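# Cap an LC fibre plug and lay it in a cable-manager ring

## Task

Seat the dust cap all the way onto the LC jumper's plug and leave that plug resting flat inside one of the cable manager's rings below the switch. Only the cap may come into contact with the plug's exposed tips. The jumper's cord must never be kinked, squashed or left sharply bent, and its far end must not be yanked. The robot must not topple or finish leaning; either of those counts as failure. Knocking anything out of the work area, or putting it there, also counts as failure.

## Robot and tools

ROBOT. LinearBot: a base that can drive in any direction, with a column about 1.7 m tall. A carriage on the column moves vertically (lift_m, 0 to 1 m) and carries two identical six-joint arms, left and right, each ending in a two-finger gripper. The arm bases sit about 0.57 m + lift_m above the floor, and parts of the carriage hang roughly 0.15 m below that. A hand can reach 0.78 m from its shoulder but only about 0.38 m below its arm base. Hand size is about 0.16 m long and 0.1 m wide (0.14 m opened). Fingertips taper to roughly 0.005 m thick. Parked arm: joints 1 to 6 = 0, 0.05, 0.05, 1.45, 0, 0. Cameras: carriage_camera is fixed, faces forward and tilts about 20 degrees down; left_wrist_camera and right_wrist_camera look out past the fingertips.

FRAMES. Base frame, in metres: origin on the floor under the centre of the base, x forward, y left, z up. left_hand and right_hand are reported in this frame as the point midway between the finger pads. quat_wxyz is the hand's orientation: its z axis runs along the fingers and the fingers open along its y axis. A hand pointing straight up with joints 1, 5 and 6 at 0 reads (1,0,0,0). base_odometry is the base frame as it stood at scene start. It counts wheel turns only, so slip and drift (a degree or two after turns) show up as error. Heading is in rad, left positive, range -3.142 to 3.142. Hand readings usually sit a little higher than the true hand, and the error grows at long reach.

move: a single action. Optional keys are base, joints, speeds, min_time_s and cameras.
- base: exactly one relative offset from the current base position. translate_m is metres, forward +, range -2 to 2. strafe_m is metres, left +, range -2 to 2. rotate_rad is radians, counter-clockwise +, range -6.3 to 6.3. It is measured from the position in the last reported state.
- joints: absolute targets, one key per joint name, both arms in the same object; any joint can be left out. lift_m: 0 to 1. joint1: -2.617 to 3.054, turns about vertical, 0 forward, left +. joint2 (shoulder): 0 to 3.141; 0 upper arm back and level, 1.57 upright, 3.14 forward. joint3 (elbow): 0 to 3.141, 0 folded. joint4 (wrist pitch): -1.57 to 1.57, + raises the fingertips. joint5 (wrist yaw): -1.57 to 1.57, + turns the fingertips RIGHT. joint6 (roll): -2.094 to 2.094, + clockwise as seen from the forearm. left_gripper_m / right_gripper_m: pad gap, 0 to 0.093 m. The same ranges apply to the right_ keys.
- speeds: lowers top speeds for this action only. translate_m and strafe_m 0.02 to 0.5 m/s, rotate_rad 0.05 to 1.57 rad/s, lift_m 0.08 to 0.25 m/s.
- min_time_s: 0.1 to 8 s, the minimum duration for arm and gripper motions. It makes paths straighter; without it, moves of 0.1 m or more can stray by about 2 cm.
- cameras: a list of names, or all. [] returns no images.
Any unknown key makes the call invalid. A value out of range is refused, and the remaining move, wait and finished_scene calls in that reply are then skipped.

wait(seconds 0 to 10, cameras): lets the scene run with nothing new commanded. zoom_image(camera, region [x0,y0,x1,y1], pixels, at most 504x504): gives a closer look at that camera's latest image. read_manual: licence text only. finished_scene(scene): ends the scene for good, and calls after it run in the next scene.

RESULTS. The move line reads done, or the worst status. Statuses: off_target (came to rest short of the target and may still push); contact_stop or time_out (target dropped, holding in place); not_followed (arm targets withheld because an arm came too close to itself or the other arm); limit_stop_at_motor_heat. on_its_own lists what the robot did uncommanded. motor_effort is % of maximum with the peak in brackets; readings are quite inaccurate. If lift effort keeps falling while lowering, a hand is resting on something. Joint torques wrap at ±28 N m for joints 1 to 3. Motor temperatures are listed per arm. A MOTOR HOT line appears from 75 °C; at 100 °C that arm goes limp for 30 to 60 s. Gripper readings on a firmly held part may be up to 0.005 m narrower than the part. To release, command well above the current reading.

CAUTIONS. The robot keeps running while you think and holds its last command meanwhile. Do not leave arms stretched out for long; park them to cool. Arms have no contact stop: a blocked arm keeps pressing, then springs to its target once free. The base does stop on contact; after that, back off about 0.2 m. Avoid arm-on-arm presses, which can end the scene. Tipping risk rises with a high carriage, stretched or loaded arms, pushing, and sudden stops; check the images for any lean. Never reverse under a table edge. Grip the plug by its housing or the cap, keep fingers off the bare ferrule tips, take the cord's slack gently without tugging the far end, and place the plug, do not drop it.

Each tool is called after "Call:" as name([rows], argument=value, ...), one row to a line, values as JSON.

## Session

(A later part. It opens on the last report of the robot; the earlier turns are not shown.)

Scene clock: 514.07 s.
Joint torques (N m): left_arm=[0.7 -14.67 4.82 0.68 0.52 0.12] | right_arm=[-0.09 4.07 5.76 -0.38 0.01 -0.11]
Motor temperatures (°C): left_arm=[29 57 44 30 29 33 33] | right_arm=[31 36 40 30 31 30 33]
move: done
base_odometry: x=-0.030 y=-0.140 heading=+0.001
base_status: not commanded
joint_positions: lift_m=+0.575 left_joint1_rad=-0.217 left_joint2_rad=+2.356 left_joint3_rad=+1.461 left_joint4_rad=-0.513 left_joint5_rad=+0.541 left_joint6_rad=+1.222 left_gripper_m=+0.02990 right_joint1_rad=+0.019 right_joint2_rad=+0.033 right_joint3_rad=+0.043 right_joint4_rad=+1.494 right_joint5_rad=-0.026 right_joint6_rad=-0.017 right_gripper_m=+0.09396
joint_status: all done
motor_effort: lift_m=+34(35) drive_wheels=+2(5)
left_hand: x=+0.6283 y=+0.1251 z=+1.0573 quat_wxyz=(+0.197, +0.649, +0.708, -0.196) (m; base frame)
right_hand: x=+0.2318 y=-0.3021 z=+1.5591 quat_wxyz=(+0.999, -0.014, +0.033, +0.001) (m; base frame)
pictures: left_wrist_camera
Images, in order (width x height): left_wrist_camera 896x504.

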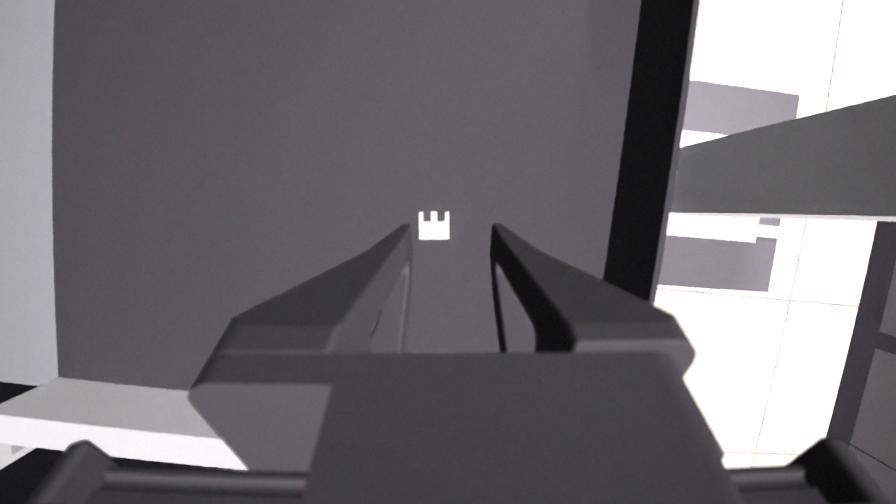

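Call:
move(joints={"left_joint1_rad": -0.244, "left_joint2_rad": 2.3885, "left_joint3_rad": 1.517, "left_joint4_rad": -0.474, "left_joint5_rad": 0.5535, "left_joint6_rad": 1.189}, min_time_s=1.5, cameras=["left_wrist_camera"])

Scene clock: 568.53 s.
Joint torques (N m): left_arm=[-0.61 -9.78 8.76 0.75 0.49 -0.1] | right_arm=[-0.12 4.08 5.75 -0.39 0.02 -0.11]
Motor temperatures (°C): left_arm=[29 65 44 31 29 33 33] | right_arm=[31 36 40 30 31 30 33]
move: done
base_odometry: x=-0.030 y=-0.140 heading=+0.001
base_status: not commanded
joint_positions: lift_m=+0.575 left_joint1_rad=-0.236 left_joint2_rad=+2.373 left_joint3_rad=+1.487 left_joint4_rad=-0.488 left_joint5_rad=+0.542 left_joint6_rad=+1.200 left_gripper_m=+0.02990 right_joint1_rad=+0.019 right_joint2_rad=+0.033 right_joint3_rad=+0.043 right_joint4_rad=+1.494 right_joint5_rad=-0.026 right_joint6_rad=-0.017 right_gripper_m=+0.09396
joint_status: all done
motor_effort: lift_m=+34(35) drive_wheels=+1(5)
left_hand: x=+0.6362 y=+0.1146 z=+1.0571 quat_wxyz=(+0.207, +0.651, +0.705, -0.192) (m; base frame)
right_hand: x=+0.2318 y=-0.3021 z=+1.5591 quat_wxyz=(+0.999, -0.014, +0.033, +0.001) (m; base frame)
pictures: left_wrist_camera
Images, in order (width x height): left_wrist_camera 896x504.

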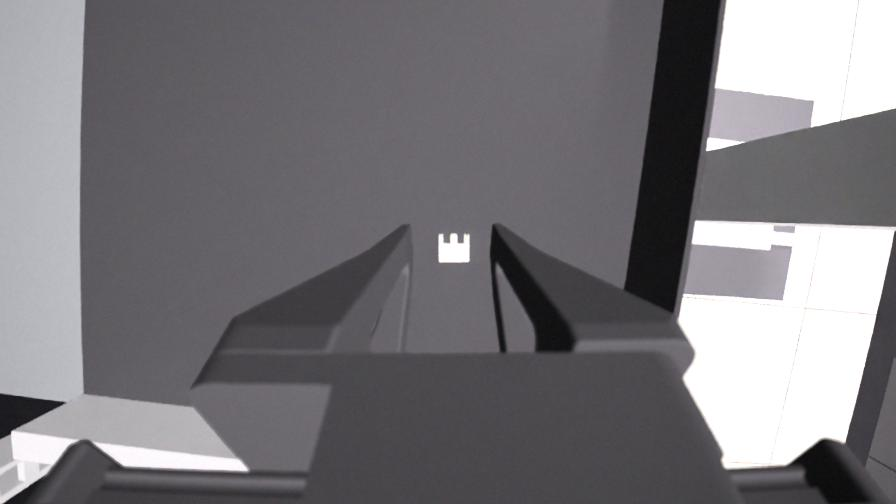

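Call:
move(joints={"lift_m": 0.553}, speeds={"lift_m": 0.08}, cameras=["left_wrist_camera"])

Call:
zoom_image(camera="left_wrist_camera", region=[396, 210, 506, 306])

Scene clock: 581.87 s.
Joint torques (N m): left_arm=[-0.61 -10.39 8.28 0.7 0.49 -0.08] | right_arm=[-0.09 4.11 5.75 -0.39 0.02 -0.11]
Motor temperatures (°C): left_arm=[29 62 46 31 29 33 33] | right_arm=[31 36 40 30 31 30 33]
move: done
base_odometry: x=-0.030 y=-0.140 heading=+0.001
base_status: not commanded
joint_positions: lift_m=+0.553 left_joint1_rad=-0.236 left_joint2_rad=+2.379 left_joint3_rad=+1.492 left_joint4_rad=-0.484 left_joint5_rad=+0.543 left_joint6_rad=+1.200 left_gripper_m=+0.02990 right_joint1_rad=+0.019 right_joint2_rad=+0.033 right_joint3_rad=+0.043 right_joint4_rad=+1.494 right_joint5_rad=-0.026 right_joint6_rad=-0.017 right_gripper_m=+0.09396
joint_status: all done
motor_effort: lift_m=+34(35) drive_wheels=+2(4)
left_hand: x=+0.6379 y=+0.1140 z=+1.0340 quat_wxyz=(+0.209, +0.651, +0.705, -0.192) (m; base frame)
right_hand: x=+0.2318 y=-0.3021 z=+1.5371 quat_wxyz=(+0.999, -0.014, +0.033, +0.001) (m; base frame)
pictures: left_wrist_camera
Images, in order (width x height): left_wrist_camera 896x504.

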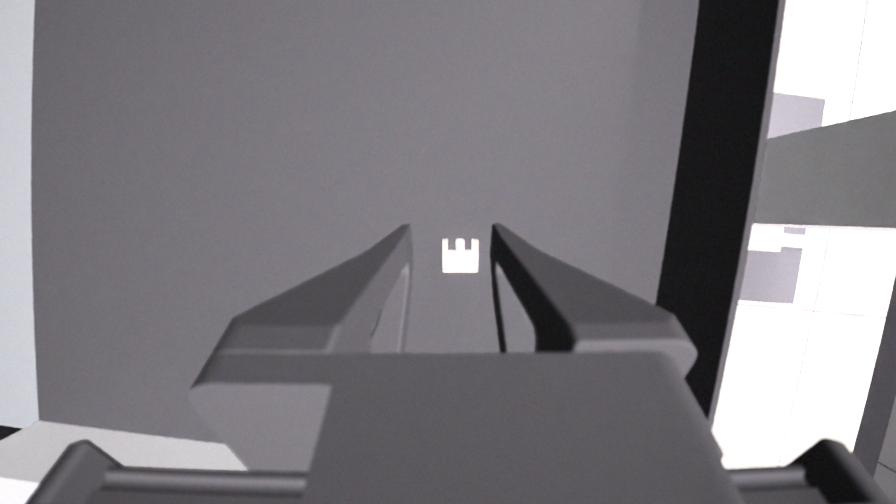

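Scaled by 4.582 from the camera's 896x504 image, which has a finer 1280x720 frame.

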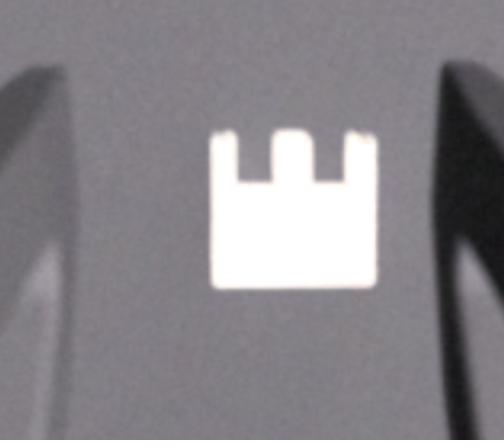

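Call:
move(joints={"lift_m": 0.5495}, speeds={"lift_m": 0.08}, cameras=[])

Call:
move(joints={"left_gripper_m": 0.009}, min_time_s=1.8, cameras=["left_wrist_camera"])

Call:
zoom_image(camera="left_wrist_camera", region=[396, 210, 506, 306])

Scene clock: 593.27 s.
Joint torques (N m): left_arm=[-0.61 -10.59 8.14 0.68 0.48 -0.08] | right_arm=[-0.08 4.08 5.71 -0.37 0.02 -0.11]
Motor temperatures (°C): left_arm=[29 61 46 31 29 33 33] | right_arm=[31 36 40 30 31 30 33]
move: done
base_odometry: x=-0.030 y=-0.140 heading=+0.001
base_status: not commanded
joint_positions: lift_m=+0.550 left_joint1_rad=-0.236 left_joint2_rad=+2.382 left_joint3_rad=+1.494 left_joint4_rad=-0.482 left_joint5_rad=+0.544 left_joint6_rad=+1.200 left_gripper_m=+0.02990 right_joint1_rad=+0.019 right_joint2_rad=+0.033 right_joint3_rad=+0.043 right_joint4_rad=+1.494 right_joint5_rad=-0.026 right_joint6_rad=-0.017 right_gripper_m=+0.09396
joint_status: all done
motor_effort: lift_m=+34(36) drive_wheels=-1(5)
left_hand: x=+0.6385 y=+0.1137 z=+1.0299 quat_wxyz=(+0.209, +0.651, +0.704, -0.192) (m; base frame)
right_hand: x=+0.2318 y=-0.3021 z=+1.5337 quat_wxyz=(+0.999, -0.014, +0.033, +0.001) (m; base frame)
pictures: none
No camera images: "cameras" was empty.

Scene clock: 595.37 s.
Joint torques (N m): left_arm=[-0.59 -10.63 7.94 0.65 0.45 -0.08] | right_arm=[-0.1 4.08 5.75 -0.39 0.01 -0.11]
Motor temperatures (°C): left_arm=[29 61 46 31 30 33 33] | right_arm=[31 36 40 30 31 30 33]
move: done
base_odometry: x=-0.030 y=-0.140 heading=+0.001
base_status: not commanded
joint_positions: lift_m=+0.550 left_joint1_rad=-0.236 left_joint2_rad=+2.382 left_joint3_rad=+1.496 left_joint4_rad=-0.477 left_joint5_rad=+0.547 left_joint6_rad=+1.200 left_gripper_m=+0.00913 right_joint1_rad=+0.019 right_joint2_rad=+0.033 right_joint3_rad=+0.043 right_joint4_rad=+1.494 right_joint5_rad=-0.026 right_joint6_rad=-0.017 right_gripper_m=+0.09396
joint_status: all done
motor_effort: lift_m=+34(34) drive_wheels=+0(4)
left_hand: x=+0.6399 y=+0.1129 z=+1.0308 quat_wxyz=(+0.213, +0.651, +0.703, -0.192) (m; base frame)
right_hand: x=+0.2318 y=-0.3021 z=+1.5337 quat_wxyz=(+0.999, -0.014, +0.033, +0.001) (m; base frame)
pictures: left_wrist_camera
Images, in order (width x height): left_wrist_camera 896x504.

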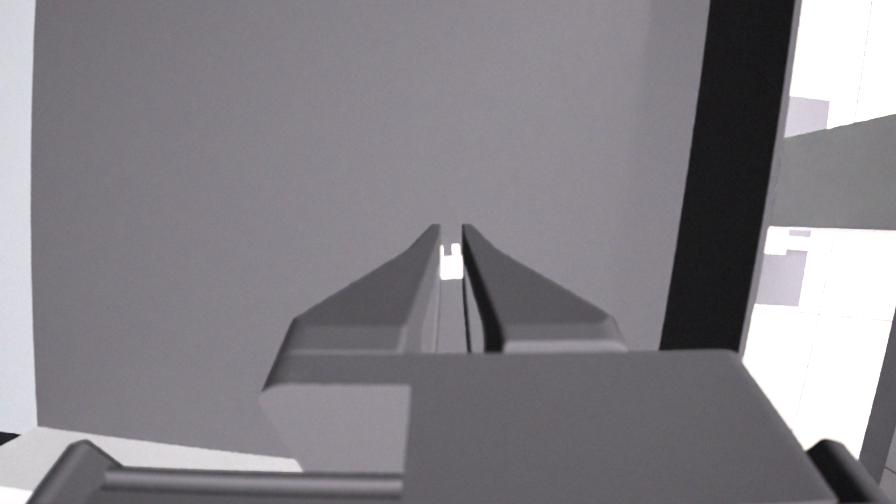

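Scaled by 4.582 from the camera's 896x504 image, which has a finer 1280x720 frame.

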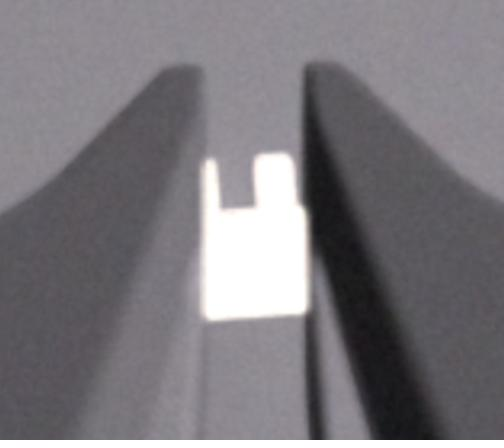

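Call:
move(joints={"left_gripper_m": 0.028}, min_time_s=0.8, cameras=[])

Call:
move(joints={"lift_m": 0.544}, speeds={"lift_m": 0.08}, cameras=["left_wrist_camera"])

Call:
zoom_image(camera="left_wrist_camera", region=[396, 210, 506, 306])

Scene clock: 635.57 s.
Joint torques (N m): left_arm=[-0.61 -10.62 7.97 0.65 0.45 -0.09] | right_arm=[-0.1 4.07 5.75 -0.39 0.02 -0.11]
Motor temperatures (°C): left_arm=[29 64 46 31 30 33 33] | right_arm=[31 36 40 30 31 30 33]
move: done
base_odometry: x=-0.030 y=-0.140 heading=+0.001
base_status: not commanded
joint_positions: lift_m=+0.550 left_joint1_rad=-0.236 left_joint2_rad=+2.382 left_joint3_rad=+1.496 left_joint4_rad=-0.477 left_joint5_rad=+0.547 left_joint6_rad=+1.200 left_gripper_m=+0.02787 right_joint1_rad=+0.019 right_joint2_rad=+0.033 right_joint3_rad=+0.043 right_joint4_rad=+1.494 right_joint5_rad=-0.026 right_joint6_rad=-0.017 right_gripper_m=+0.09396
joint_status: all done
motor_effort: lift_m=+34(34) drive_wheels=+0(4)
left_hand: x=+0.6399 y=+0.1129 z=+1.0308 quat_wxyz=(+0.213, +0.651, +0.703, -0.192) (m; base frame)
right_hand: x=+0.2318 y=-0.3021 z=+1.5337 quat_wxyz=(+0.999, -0.014, +0.033, +0.001) (m; base frame)
pictures: none
No camera images: "cameras" was empty.

Scene clock: 636.00 s.
Joint torques (N m): left_arm=[-0.64 -10.82 7.82 0.66 0.43 -0.08] | right_arm=[-0.09 4.05 5.75 -0.4 0.01 -0.11]
Motor temperatures (°C): left_arm=[29 64 46 31 30 33 33] | right_arm=[31 36 40 30 31 30 33]
move: done
base_odometry: x=-0.030 y=-0.140 heading=+0.001
base_status: not commanded
joint_positions: lift_m=+0.544 left_joint1_rad=-0.236 left_joint2_rad=+2.384 left_joint3_rad=+1.498 left_joint4_rad=-0.477 left_joint5_rad=+0.549 left_joint6_rad=+1.199 left_gripper_m=+0.02787 right_joint1_rad=+0.019 right_joint2_rad=+0.033 right_joint3_rad=+0.043 right_joint4_rad=+1.495 right_joint5_rad=-0.026 right_joint6_rad=-0.017 right_gripper_m=+0.09396
joint_status: all done
motor_effort: lift_m=+34(36) drive_wheels=-1(4)
left_hand: x=+0.6402 y=+0.1125 z=+1.0252 quat_wxyz=(+0.213, +0.651, +0.703, -0.193) (m; base frame)
right_hand: x=+0.2318 y=-0.3021 z=+1.5281 quat_wxyz=(+0.999, -0.014, +0.033, +0.001) (m; base frame)
pictures: left_wrist_camera
Images, in order (width x height): left_wrist_camera 896x504.

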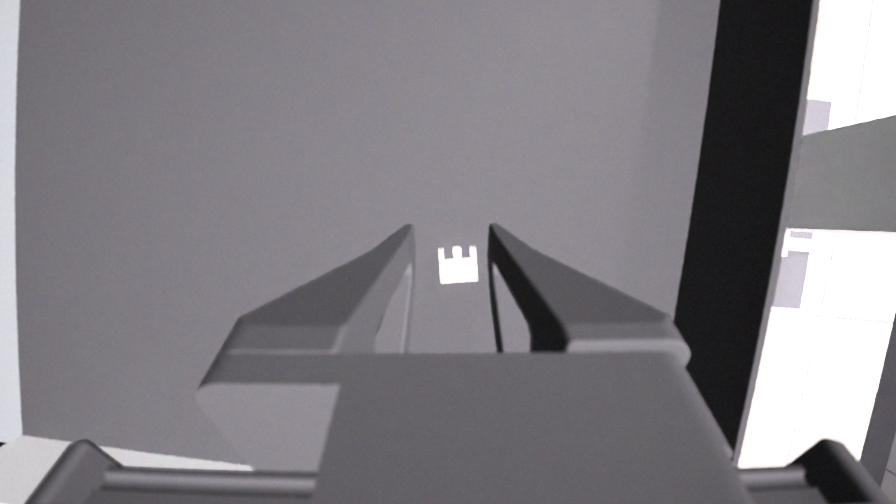

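Scaled by 4.582 from the camera's 896x504 image, which has a finer 1280x720 frame.

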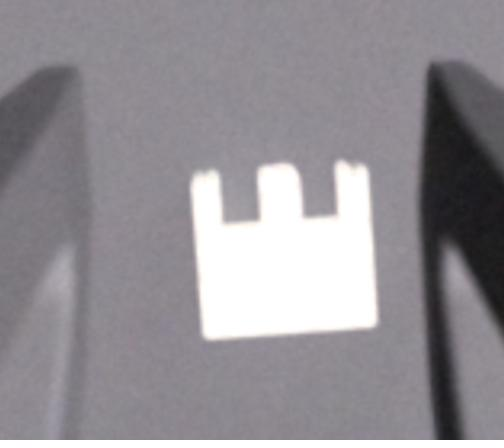

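Call:
move(joints={"lift_m": 0.5431}, speeds={"lift_m": 0.08}, cameras=[])

Call:
move(joints={"left_gripper_m": 0.009}, min_time_s=1.8, cameras=["left_wrist_camera"])

Call:
zoom_image(camera="left_wrist_camera", region=[396, 210, 506, 306])

Scene clock: 644.80 s.
Joint torques (N m): left_arm=[-0.61 -10.84 7.88 0.64 0.42 -0.09] | right_arm=[-0.08 4.11 5.75 -0.39 0.01 -0.11]
Motor temperatures (°C): left_arm=[29 62 47 31 30 33 33] | right_arm=[31 36 40 30 31 30 33]
move: done
base_odometry: x=-0.030 y=-0.140 heading=+0.001
base_status: not commanded
joint_positions: lift_m=+0.543 left_joint1_rad=-0.236 left_joint2_rad=+2.384 left_joint3_rad=+1.498 left_joint4_rad=-0.476 left_joint5_rad=+0.550 left_joint6_rad=+1.199 left_gripper_m=+0.02787 right_joint1_rad=+0.019 right_joint2_rad=+0.033 right_joint3_rad=+0.043 right_joint4_rad=+1.495 right_joint5_rad=-0.026 right_joint6_rad=-0.017 right_gripper_m=+0.09396
joint_status: all done
motor_effort: lift_m=+33(34) drive_wheels=-1(2)
left_hand: x=+0.6403 y=+0.1122 z=+1.0246 quat_wxyz=(+0.214, +0.651, +0.703, -0.193) (m; base frame)
right_hand: x=+0.2318 y=-0.3021 z=+1.5273 quat_wxyz=(+0.999, -0.014, +0.033, +0.001) (m; base frame)
pictures: none
No camera images: "cameras" was empty.

Scene clock: 646.90 s.
Joint torques (N m): left_arm=[-0.61 -10.78 7.83 0.63 0.42 -0.08] | right_arm=[-0.1 4.05 5.75 -0.39 0.02 -0.11]
Motor temperatures (°C): left_arm=[29 62 47 31 30 33 33] | right_arm=[31 36 40 30 31 30 33]
move: done
base_odometry: x=-0.030 y=-0.140 heading=+0.001
base_status: not commanded
joint_positions: lift_m=+0.543 left_joint1_rad=-0.236 left_joint2_rad=+2.384 left_joint3_rad=+1.498 left_joint4_rad=-0.476 left_joint5_rad=+0.550 left_joint6_rad=+1.199 left_gripper_m=+0.01171 right_joint1_rad=+0.019 right_joint2_rad=+0.033 right_joint3_rad=+0.043 right_joint4_rad=+1.495 right_joint5_rad=-0.026 right_joint6_rad=-0.017 right_gripper_m=+0.09396
joint_status: all done
motor_effort: lift_m=+33(33) drive_wheels=+2(5)
left_hand: x=+0.6403 y=+0.1122 z=+1.0246 quat_wxyz=(+0.214, +0.651, +0.703, -0.193) (m; base frame)
right_hand: x=+0.2318 y=-0.3021 z=+1.5273 quat_wxyz=(+0.999, -0.014, +0.033, +0.001) (m; base frame)
pictures: left_wrist_camera
Images, in order (width x height): left_wrist_camera 896x504.

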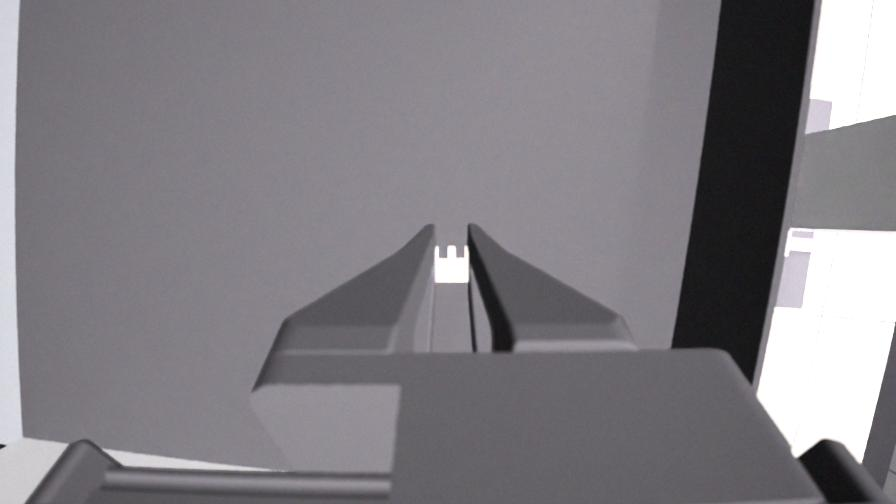

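Scaled by 4.582 from the camera's 896x504 image, which has a finer 1280x720 frame.

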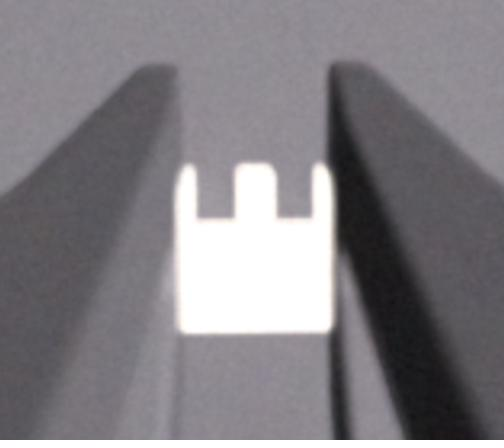

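Call:
move(joints={"lift_m": 0.575, "left_gripper_m": 0.008}, speeds={"lift_m": 0.08}, cameras=[])

Call:
move(joints={"left_joint1_rad": -0.187, "left_joint2_rad": 1.11, "left_joint3_rad": 0.98, "left_joint4_rad": -0.89, "left_joint5_rad": 0.34, "left_joint6_rad": 0.51, "right_joint1_rad": 0.45, "right_joint2_rad": 1.1, "right_joint3_rad": 0.7, "right_joint4_rad": 0.4, "right_joint5_rad": 0.3, "right_joint6_rad": -1.58}, min_time_s=3.5, cameras=[])

Call:
move(joints={"lift_m": 0.53, "right_joint1_rad": 0.821, "right_joint2_rad": 2.088, "right_joint3_rad": 1.063, "right_joint4_rad": 1.03, "right_joint5_rad": 0.8247, "right_joint6_rad": -1.5808, "right_gripper_m": 0.05}, min_time_s=3, cameras=["right_wrist_camera", "left_wrist_camera"])

Scene clock: 688.80 s.
Joint torques (N m): left_arm=[-0.59 -10.91 7.65 0.64 0.41 -0.08] | right_arm=[-0.1 4.05 5.76 -0.4 0.01 -0.11]
Motor temperatures (°C): left_arm=[29 59 47 31 30 33 34] | right_arm=[31 36 40 30 31 30 33]
move: done
base_odometry: x=-0.030 y=-0.140 heading=+0.001
base_status: not commanded
joint_positions: lift_m=+0.575 left_joint1_rad=-0.236 left_joint2_rad=+2.386 left_joint3_rad=+1.499 left_joint4_rad=-0.476 left_joint5_rad=+0.551 left_joint6_rad=+1.199 left_gripper_m=+0.01169 right_joint1_rad=+0.019 right_joint2_rad=+0.033 right_joint3_rad=+0.043 right_joint4_rad=+1.495 right_joint5_rad=-0.026 right_joint6_rad=-0.017 right_gripper_m=+0.09396
joint_status: all done
motor_effort: lift_m=+35(43) drive_wheels=+5(5)
left_hand: x=+0.6404 y=+0.1122 z=+1.0557 quat_wxyz=(+0.214, +0.651, +0.703, -0.194) (m; base frame)
right_hand: x=+0.2318 y=-0.3021 z=+1.5591 quat_wxyz=(+0.999, -0.014, +0.033, +0.001) (m; base frame)
pictures: none
No camera images: "cameras" was empty.

Scene clock: 692.60 s.
Joint torques (N m): left_arm=[0.72 -3.95 6.46 1.24 0.11 -0.09] | right_arm=[0.54 -2.97 10.4 2.46 0.11 -0.1]
Motor temperatures (°C): left_arm=[29 60 47 32 29 33 34] | right_arm=[31 36 41 31 31 30 33]
move: done
base_odometry: x=-0.030 y=-0.140 heading=+0.001
base_status: not commanded
joint_positions: lift_m=+0.575 left_joint1_rad=-0.195 left_joint2_rad=+1.125 left_joint3_rad=+0.996 left_joint4_rad=-0.880 left_joint5_rad=+0.353 left_joint6_rad=+0.521 left_gripper_m=+0.01169 right_joint1_rad=+0.444 right_joint2_rad=+1.092 right_joint3_rad=+0.672 right_joint4_rad=+0.418 right_joint5_rad=+0.289 right_joint6_rad=-1.568 right_gripper_m=+0.09397
joint_status: all done
motor_effort: lift_m=+35(35) drive_wheels=-2(4)
left_hand: x=+0.4805 y=+0.1939 z=+1.3095 quat_wxyz=(+0.297, +0.377, +0.869, -0.122) (m; base frame)
right_hand: x=+0.5842 y=-0.1856 z=+1.4315 quat_wxyz=(+0.537, -0.537, +0.461, -0.459) (m; base frame)
pictures: none
No camera images: "cameras" was empty.

Scene clock: 695.90 s.
Joint torques (N m): left_arm=[0.68 -3.44 7.15 1.33 0.15 -0.09] | right_arm=[0.5 -9.89 8.08 2.5 0.11 -0.12]
Motor temperatures (°C): left_arm=[29 59 47 32 29 33 34] | right_arm=[31 36 41 32 31 30 33]
move: done
base_odometry: x=-0.030 y=-0.140 heading=+0.001
base_status: not commanded
joint_positions: lift_m=+0.530 left_joint1_rad=-0.195 left_joint2_rad=+1.119 left_joint3_rad=+0.988 left_joint4_rad=-0.890 left_joint5_rad=+0.350 left_joint6_rad=+0.520 left_gripper_m=+0.01169 right_joint1_rad=+0.815 right_joint2_rad=+2.071 right_joint3_rad=+1.041 right_joint4_rad=+1.027 right_joint5_rad=+0.814 right_joint6_rad=-1.571 right_gripper_m=+0.05013
joint_status: all done
motor_effort: lift_m=+35(35) drive_wheels=+1(4)
left_hand: x=+0.4770 y=+0.1952 z=+1.2615 quat_wxyz=(+0.290, +0.376, +0.871, -0.122) (m; base frame)
right_hand: x=+0.6602 y=-0.0168 z=+1.2493 quat_wxyz=(+0.499, -0.502, +0.500, -0.500) (m; base frame)
pictures: left_wrist_camera, right_wrist_camera
Images, in order (width x height): left_wrist_camera 896x504, right_wrist_camera 896x504.

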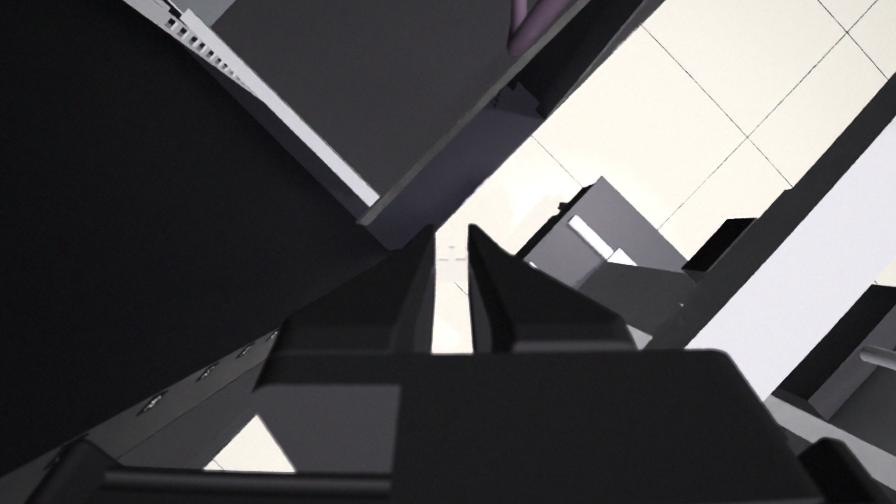

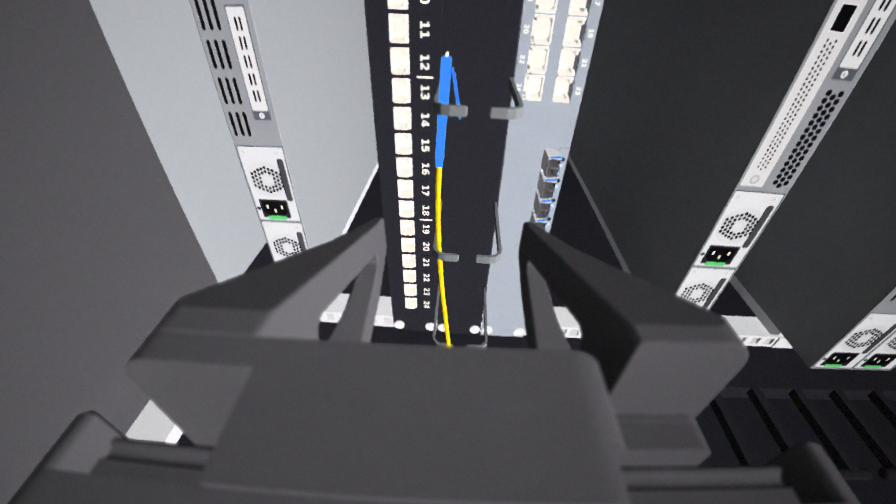

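Call:
move(joints={"right_joint1_rad": 0.7202, "right_joint2_rad": 2.232, "right_joint3_rad": 1.2953, "right_joint4_rad": 0.9247, "right_joint5_rad": 0.7162, "right_joint6_rad": -1.5808, "right_gripper_m": 0.026}, min_time_s=2, cameras=["right_wrist_camera"])

Call:
zoom_image(camera="right_wrist_camera", region=[368, 40, 568, 280])

Scene clock: 718.23 s.
Joint torques (N m): left_arm=[0.75 -3.45 7.15 1.34 0.14 -0.09] | right_arm=[-0.58 -11.3 8.59 2.32 -0.1 -0.12]
Motor temperatures (°C): left_arm=[29 54 47 33 29 33 34] | right_arm=[31 40 42 35 31 30 33]
move: done
base_odometry: x=-0.030 y=-0.140 heading=+0.001
base_status: not commanded
joint_positions: lift_m=+0.530 left_joint1_rad=-0.195 left_joint2_rad=+1.119 left_joint3_rad=+0.988 left_joint4_rad=-0.890 left_joint5_rad=+0.350 left_joint6_rad=+0.520 left_gripper_m=+0.01169 right_joint1_rad=+0.726 right_joint2_rad=+2.213 right_joint3_rad=+1.272 right_joint4_rad=+0.941 right_joint5_rad=+0.727 right_joint6_rad=-1.571 right_gripper_m=+0.02614
joint_status: all done
motor_effort: lift_m=+35(35) drive_wheels=+0(6)
left_hand: x=+0.4770 y=+0.1952 z=+1.2615 quat_wxyz=(+0.290, +0.376, +0.871, -0.122) (m; base frame)
right_hand: x=+0.7199 y=-0.0118 z=+1.2465 quat_wxyz=(+0.500, -0.500, +0.500, -0.500) (m; base frame)
pictures: right_wrist_camera
Images, in order (width x height): right_wrist_camera 896x504.

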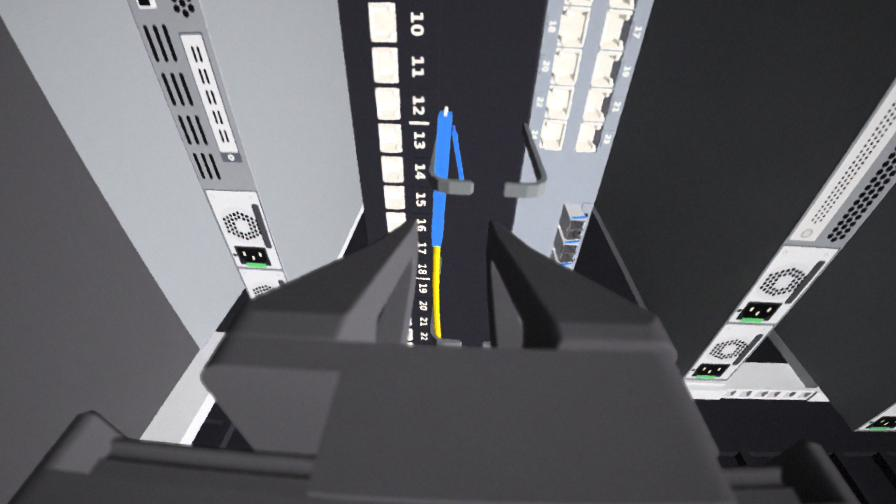

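Scaled by 2.100 from the camera's 896x504 image, which has a finer 1280x720 frame.

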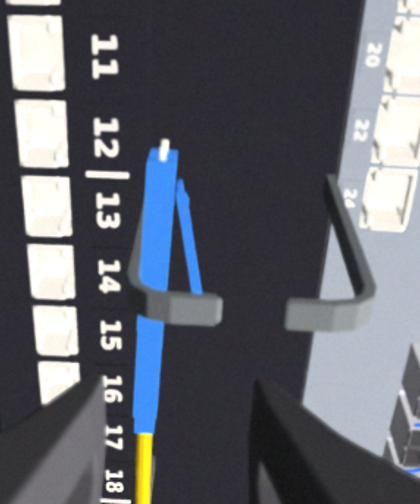

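Call:
move(cameras=["right_wrist_camera"])

Scene clock: 762.33 s.
Joint torques (N m): left_arm=[0.69 -3.43 7.13 1.33 0.15 -0.09] | right_arm=[-0.58 -11.3 8.55 2.34 -0.1 -0.11]
Motor temperatures (°C): left_arm=[29 50 48 33 29 33 35] | right_arm=[31 46 44 38 31 30 33]
base_odometry: x=-0.030 y=-0.140 heading=+0.001
base_status: not commanded
joint_positions: lift_m=+0.530 left_joint1_rad=-0.195 left_joint2_rad=+1.119 left_joint3_rad=+0.988 left_joint4_rad=-0.890 left_joint5_rad=+0.350 left_joint6_rad=+0.520 left_gripper_m=+0.01169 right_joint1_rad=+0.726 right_joint2_rad=+2.213 right_joint3_rad=+1.273 right_joint4_rad=+0.940 right_joint5_rad=+0.726 right_joint6_rad=-1.571 right_gripper_m=+0.02614
joint_status: all done
motor_effort: lift_m=+35(35) drive_wheels=-1(6)
left_hand: x=+0.4770 y=+0.1952 z=+1.2615 quat_wxyz=(+0.290, +0.376, +0.871, -0.122) (m; base frame)
right_hand: x=+0.7200 y=-0.0115 z=+1.2465 quat_wxyz=(+0.500, -0.500, +0.500, -0.500) (m; base frame)
pictures: right_wrist_camera
Images, in order (width x height): right_wrist_camera 896x504.

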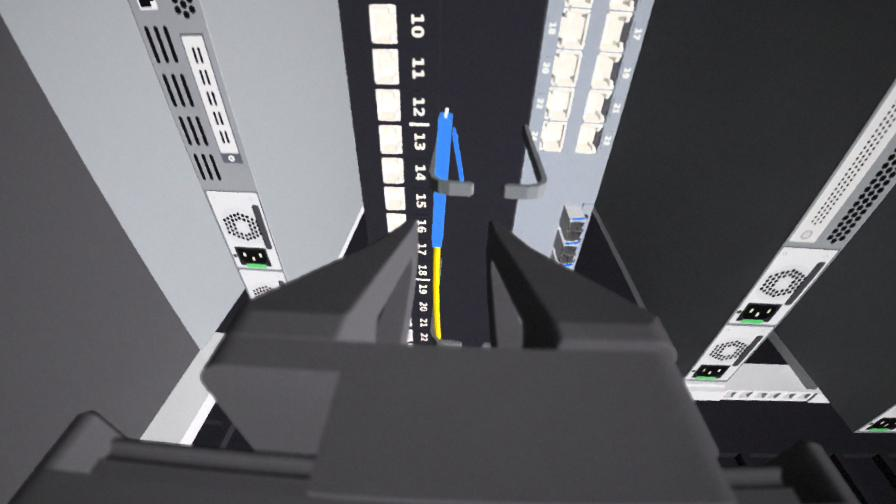

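Call:
move(joints={"right_joint1_rad": 0.6883, "right_joint2_rad": 2.2725, "right_joint3_rad": 1.3541, "right_joint4_rad": 0.9064, "right_joint5_rad": 0.6833, "right_joint6_rad": -1.5808}, min_time_s=2, cameras=["right_wrist_camera"])

Scene clock: 821.30 s.
Joint torques (N m): left_arm=[0.7 -3.47 7.15 1.33 0.15 -0.09] | right_arm=[-0.61 -11.64 8.69 2.35 -0.1 -0.12]
Motor temperatures (°C): left_arm=[29 47 48 34 29 33 35] | right_arm=[31 49 46 40 31 30 33]
move: done
base_odometry: x=-0.030 y=-0.140 heading=+0.001
base_status: not commanded
joint_positions: lift_m=+0.530 left_joint1_rad=-0.195 left_joint2_rad=+1.119 left_joint3_rad=+0.988 left_joint4_rad=-0.890 left_joint5_rad=+0.350 left_joint6_rad=+0.520 left_gripper_m=+0.01169 right_joint1_rad=+0.694 right_joint2_rad=+2.252 right_joint3_rad=+1.330 right_joint4_rad=+0.923 right_joint5_rad=+0.694 right_joint6_rad=-1.571 right_gripper_m=+0.02614
joint_status: all done
motor_effort: lift_m=+35(35) drive_wheels=-1(4)
left_hand: x=+0.4770 y=+0.1952 z=+1.2615 quat_wxyz=(+0.290, +0.376, +0.871, -0.122) (m; base frame)
right_hand: x=+0.7378 y=-0.0152 z=+1.2437 quat_wxyz=(+0.500, -0.500, +0.500, -0.500) (m; base frame)
pictures: right_wrist_camera
Images, in order (width x height): right_wrist_camera 896x504.

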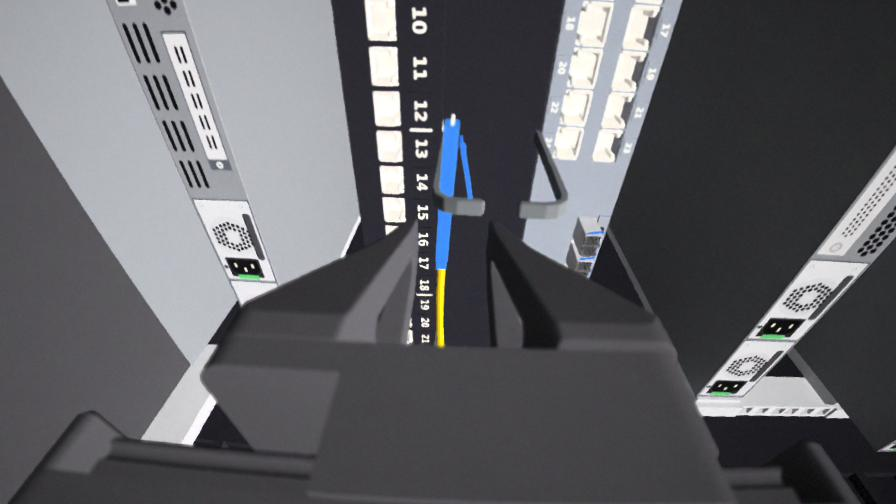

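Call:
move(joints={"right_joint1_rad": 0.6672, "right_joint2_rad": 2.3092, "right_joint3_rad": 1.4098, "right_joint4_rad": 0.8874, "right_joint5_rad": 0.6622, "right_joint6_rad": -1.5808}, min_time_s=2, cameras=["right_wrist_camera"])

Call:
zoom_image(camera="right_wrist_camera", region=[384, 90, 604, 350])

Scene clock: 848.10 s.
Joint torques (N m): left_arm=[0.7 -3.45 7.15 1.34 0.14 -0.09] | right_arm=[-0.64 -11.97 8.77 2.35 -0.11 -0.12]
Motor temperatures (°C): left_arm=[29 47 48 35 29 33 35] | right_arm=[31 50 48 43 31 30 33]
move: done
base_odometry: x=-0.030 y=-0.140 heading=+0.001
base_status: not commanded
joint_positions: lift_m=+0.530 left_joint1_rad=-0.195 left_joint2_rad=+1.119 left_joint3_rad=+0.988 left_joint4_rad=-0.890 left_joint5_rad=+0.350 left_joint6_rad=+0.520 left_gripper_m=+0.01169 right_joint1_rad=+0.673 right_joint2_rad=+2.289 right_joint3_rad=+1.386 right_joint4_rad=+0.904 right_joint5_rad=+0.673 right_joint6_rad=-1.571 right_gripper_m=+0.02614
joint_status: all done
motor_effort: lift_m=+35(35) drive_wheels=-1(4)
left_hand: x=+0.4770 y=+0.1952 z=+1.2615 quat_wxyz=(+0.290, +0.376, +0.871, -0.122) (m; base frame)
right_hand: x=+0.7520 y=-0.0161 z=+1.2412 quat_wxyz=(+0.500, -0.500, +0.500, -0.500) (m; base frame)
pictures: right_wrist_camera
Images, in order (width x height): right_wrist_camera 896x504.

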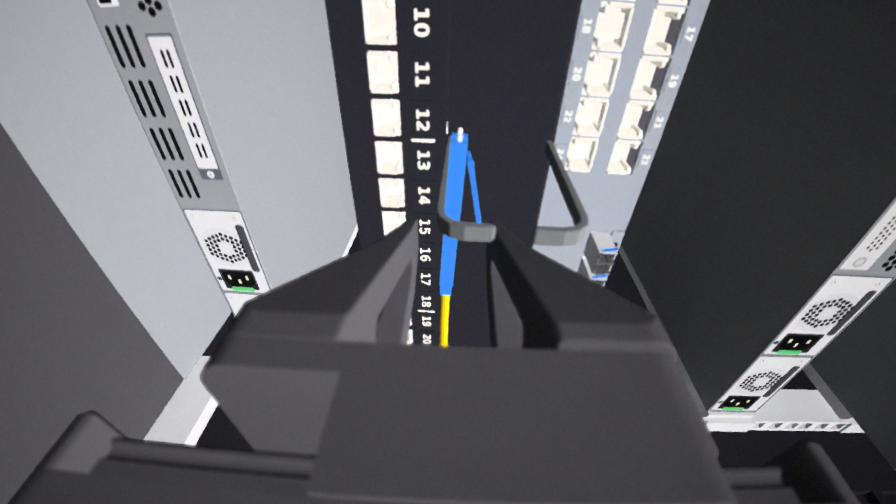

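Scaled by 1.938 from the camera's 896x504 image, which has a finer 1280x720 frame.

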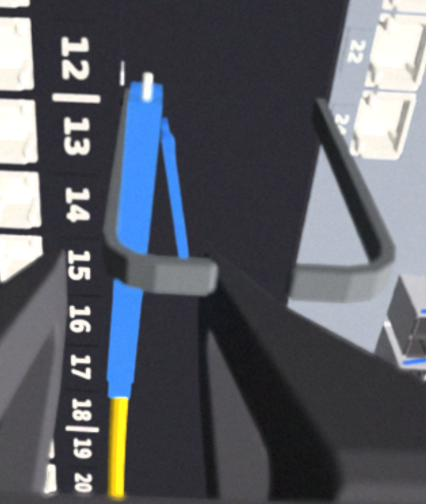

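Call:
move(joints={"right_joint1_rad": 0.6917, "right_joint2_rad": 2.2202, "right_joint3_rad": 1.2990, "right_joint4_rad": 0.9392, "right_joint5_rad": 0.6957, "right_joint6_rad": -1.5808}, min_time_s=2, cameras=[])

Call:
move(joints={"right_joint1_rad": 0.6647, "right_joint2_rad": 2.2987, "right_joint3_rad": 1.3900, "right_joint4_rad": 0.8966, "right_joint5_rad": 0.6595, "right_joint6_rad": -1.5808}, min_time_s=2, cameras=["right_wrist_camera"])

Call:
zoom_image(camera="right_wrist_camera", region=[384, 90, 604, 350])

Scene clock: 968.23 s.
Joint torques (N m): left_arm=[0.72 -3.47 7.15 1.33 0.16 -0.09] | right_arm=[0.57 -16.47 5.38 2.55 0.11 -0.13]
Motor temperatures (°C): left_arm=[29 45 48 36 29 33 36] | right_arm=[31 49 51 49 31 30 33]
move: done
base_odometry: x=-0.030 y=-0.140 heading=+0.001
base_status: not commanded
joint_positions: lift_m=+0.530 left_joint1_rad=-0.195 left_joint2_rad=+1.119 left_joint3_rad=+0.988 left_joint4_rad=-0.890 left_joint5_rad=+0.350 left_joint6_rad=+0.520 left_gripper_m=+0.01169 right_joint1_rad=+0.686 right_joint2_rad=+2.252 right_joint3_rad=+1.313 right_joint4_rad=+0.938 right_joint5_rad=+0.685 right_joint6_rad=-1.571 right_gripper_m=+0.02614
joint_status: all done
motor_effort: lift_m=+35(35) drive_wheels=+0(5)
left_hand: x=+0.4770 y=+0.1952 z=+1.2615 quat_wxyz=(+0.290, +0.376, +0.871, -0.122) (m; base frame)
right_hand: x=+0.7379 y=-0.0198 z=+1.2398 quat_wxyz=(+0.499, -0.501, +0.500, -0.500) (m; base frame)
pictures: none
No camera images: "cameras" was empty.

Scene clock: 970.53 s.
Joint torques (N m): left_arm=[0.7 -3.44 7.16 1.33 0.15 -0.09] | right_arm=[-0.64 -11.9 8.72 2.35 -0.1 -0.12]
Motor temperatures (°C): left_arm=[29 45 48 36 29 33 36] | right_arm=[31 50 51 49 31 30 33]
move: done
base_odometry: x=-0.030 y=-0.140 heading=+0.001
base_status: not commanded
joint_positions: lift_m=+0.530 left_joint1_rad=-0.195 left_joint2_rad=+1.119 left_joint3_rad=+0.988 left_joint4_rad=-0.890 left_joint5_rad=+0.350 left_joint6_rad=+0.520 left_gripper_m=+0.01169 right_joint1_rad=+0.670 right_joint2_rad=+2.279 right_joint3_rad=+1.366 right_joint4_rad=+0.913 right_joint5_rad=+0.670 right_joint6_rad=-1.571 right_gripper_m=+0.02614
joint_status: all done
motor_effort: lift_m=+35(35) drive_wheels=+1(6)
left_hand: x=+0.4770 y=+0.1952 z=+1.2615 quat_wxyz=(+0.290, +0.376, +0.871, -0.122) (m; base frame)
right_hand: x=+0.7500 y=-0.0192 z=+1.2411 quat_wxyz=(+0.500, -0.500, +0.500, -0.500) (m; base frame)
pictures: right_wrist_camera
Images, in order (width x height): right_wrist_camera 896x504.

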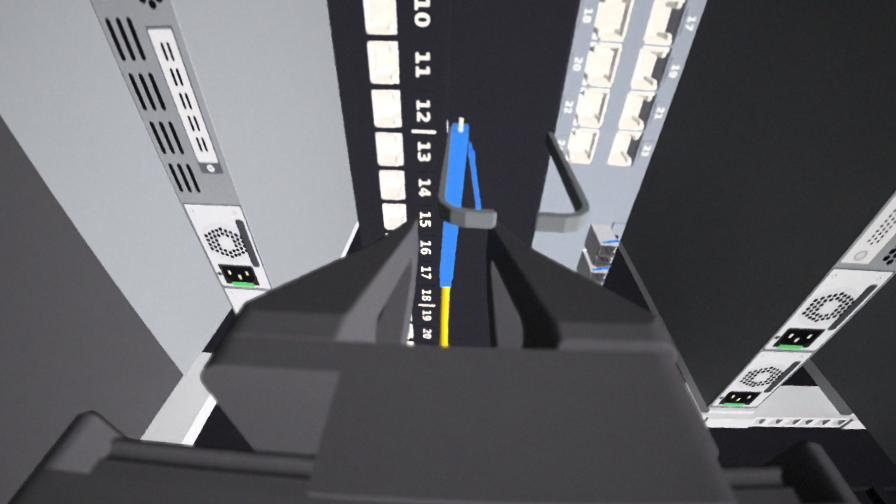

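Scaled by 1.938 from the camera's 896x504 image, which has a finer 1280x720 frame.

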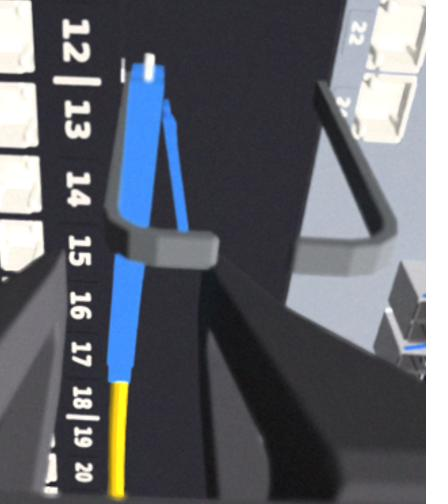

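Call:
move(joints={"right_gripper_m": 0.009}, min_time_s=1.5, cameras=["right_wrist_camera"])

Call:
zoom_image(camera="right_wrist_camera", region=[384, 90, 604, 350])

Scene clock: 981.17 s.
Joint torques (N m): left_arm=[0.66 -3.48 7.16 1.33 0.16 -0.08] | right_arm=[-0.61 -11.88 8.68 2.37 -0.1 -0.12]
Motor temperatures (°C): left_arm=[29 45 48 36 29 33 36] | right_arm=[31 50 50 48 31 30 33]
move: done
base_odometry: x=-0.030 y=-0.140 heading=+0.001
base_status: not commanded
joint_positions: lift_m=+0.530 left_joint1_rad=-0.195 left_joint2_rad=+1.119 left_joint3_rad=+0.988 left_joint4_rad=-0.890 left_joint5_rad=+0.350 left_joint6_rad=+0.520 left_gripper_m=+0.01169 right_joint1_rad=+0.670 right_joint2_rad=+2.279 right_joint3_rad=+1.367 right_joint4_rad=+0.912 right_joint5_rad=+0.669 right_joint6_rad=-1.571 right_gripper_m=+0.00914
joint_status: all done
motor_effort: lift_m=+35(35) drive_wheels=+0(4)
left_hand: x=+0.4770 y=+0.1952 z=+1.2615 quat_wxyz=(+0.290, +0.376, +0.871, -0.122) (m; base frame)
right_hand: x=+0.7501 y=-0.0190 z=+1.2413 quat_wxyz=(+0.500, -0.500, +0.500, -0.500) (m; base frame)
pictures: right_wrist_camera
Images, in order (width x height): right_wrist_camera 896x504.

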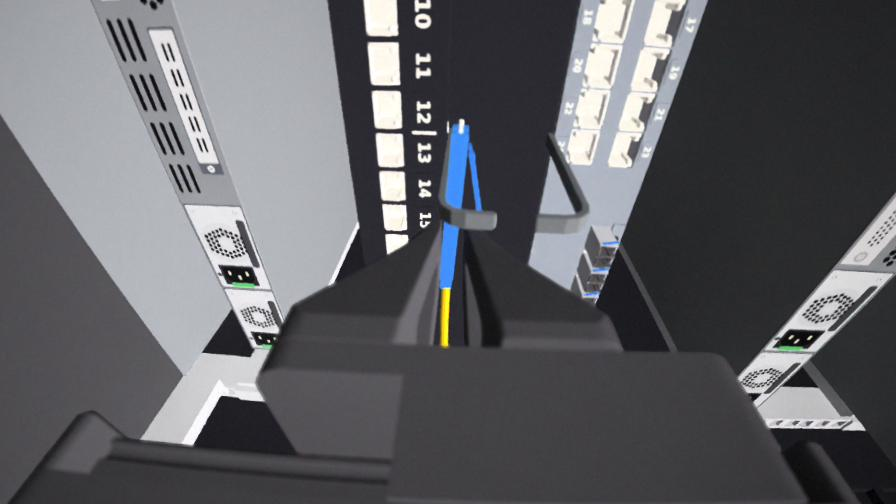

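Scaled by 1.938 from the camera's 896x504 image, which has a finer 1280x720 frame.

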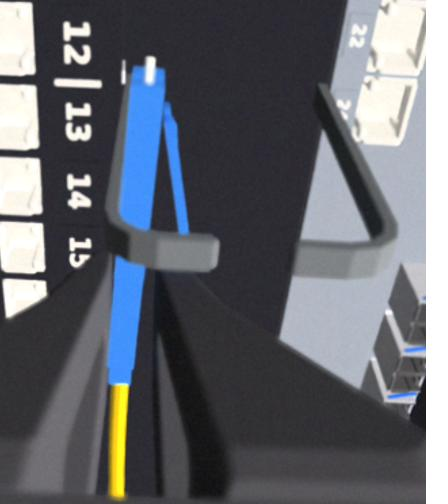

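Call:
move(joints={"right_gripper_m": 0.0015}, min_time_s=1.5, cameras=["right_wrist_camera"])

Call:
zoom_image(camera="right_wrist_camera", region=[384, 90, 604, 350])

Scene clock: 988.67 s.
Joint torques (N m): left_arm=[0.72 -3.45 7.19 1.33 0.15 -0.08] | right_arm=[-0.61 -11.88 8.65 2.39 -0.1 -0.12]
Motor temperatures (°C): left_arm=[29 44 48 36 29 33 36] | right_arm=[31 51 49 47 31 30 33]
move: done
base_odometry: x=-0.030 y=-0.140 heading=+0.001
base_status: not commanded
joint_positions: lift_m=+0.530 left_joint1_rad=-0.195 left_joint2_rad=+1.119 left_joint3_rad=+0.988 left_joint4_rad=-0.890 left_joint5_rad=+0.350 left_joint6_rad=+0.520 left_gripper_m=+0.01169 right_joint1_rad=+0.670 right_joint2_rad=+2.279 right_joint3_rad=+1.367 right_joint4_rad=+0.911 right_joint5_rad=+0.669 right_joint6_rad=-1.571 right_gripper_m=+0.00367
joint_status: all done
motor_effort: lift_m=+35(35) drive_wheels=+0(6)
left_hand: x=+0.4770 y=+0.1952 z=+1.2615 quat_wxyz=(+0.290, +0.376, +0.871, -0.122) (m; base frame)
right_hand: x=+0.7501 y=-0.0189 z=+1.2411 quat_wxyz=(+0.500, -0.501, +0.499, -0.500) (m; base frame)
pictures: right_wrist_camera
Images, in order (width x height): right_wrist_camera 896x504.

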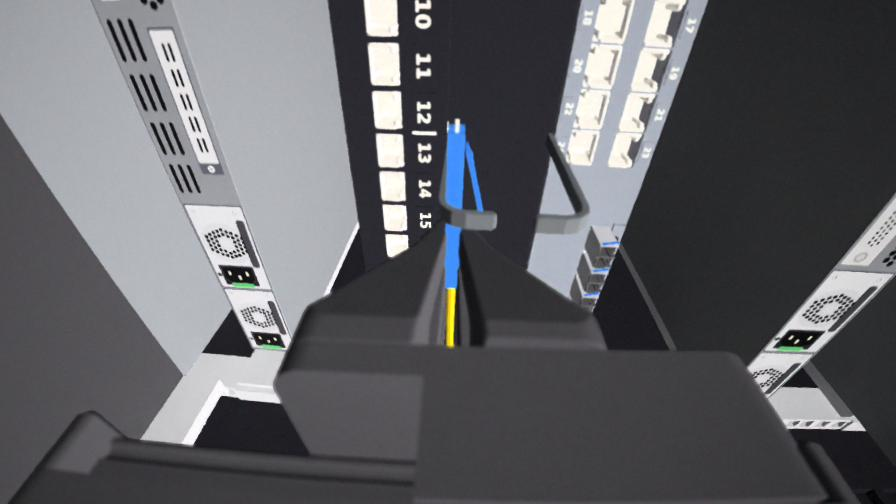

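Scaled by 1.938 from the camera's 896x504 image, which has a finer 1280x720 frame.

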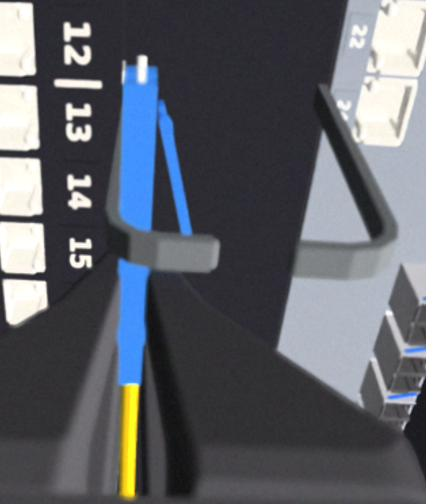

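Call:
move(joints={"lift_m": 0.537}, speeds={"lift_m": 0.08}, cameras=["right_wrist_camera"])

Call:
zoom_image(camera="right_wrist_camera", region=[384, 90, 604, 350])

Scene clock: 1008.43 s.
Joint torques (N m): left_arm=[0.72 -3.44 7.17 1.34 0.15 -0.09] | right_arm=[-0.61 -12.37 8.31 2.42 -0.09 -0.12]
Motor temperatures (°C): left_arm=[29 44 48 36 29 33 36] | right_arm=[31 51 48 47 31 30 34]
move: done
base_odometry: x=-0.030 y=-0.140 heading=+0.001
base_status: not commanded
joint_positions: lift_m=+0.537 left_joint1_rad=-0.195 left_joint2_rad=+1.119 left_joint3_rad=+0.988 left_joint4_rad=-0.891 left_joint5_rad=+0.350 left_joint6_rad=+0.520 left_gripper_m=+0.01169 right_joint1_rad=+0.670 right_joint2_rad=+2.285 right_joint3_rad=+1.371 right_joint4_rad=+0.908 right_joint5_rad=+0.668 right_joint6_rad=-1.571 right_gripper_m=+0.00367
joint_status: all done
motor_effort: lift_m=+36(42) drive_wheels=+1(3)
left_hand: x=+0.4769 y=+0.1953 z=+1.2683 quat_wxyz=(+0.290, +0.376, +0.872, -0.122) (m; base frame)
right_hand: x=+0.7508 y=-0.0183 z=+1.2457 quat_wxyz=(+0.498, -0.503, +0.500, -0.499) (m; base frame)
pictures: right_wrist_camera
Images, in order (width x height): right_wrist_camera 896x504.

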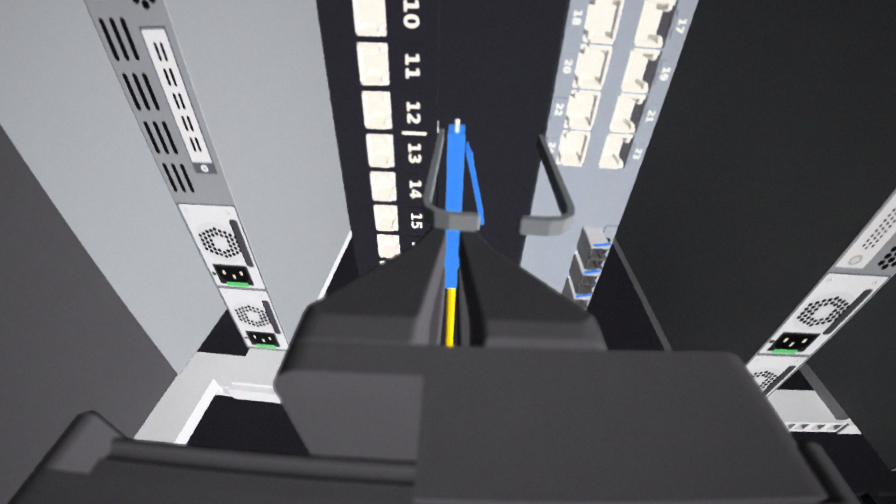

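Scaled by 1.938 from the camera's 896x504 image, which has a finer 1280x720 frame.

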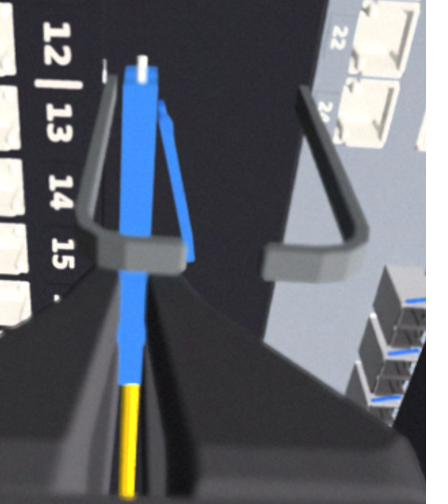

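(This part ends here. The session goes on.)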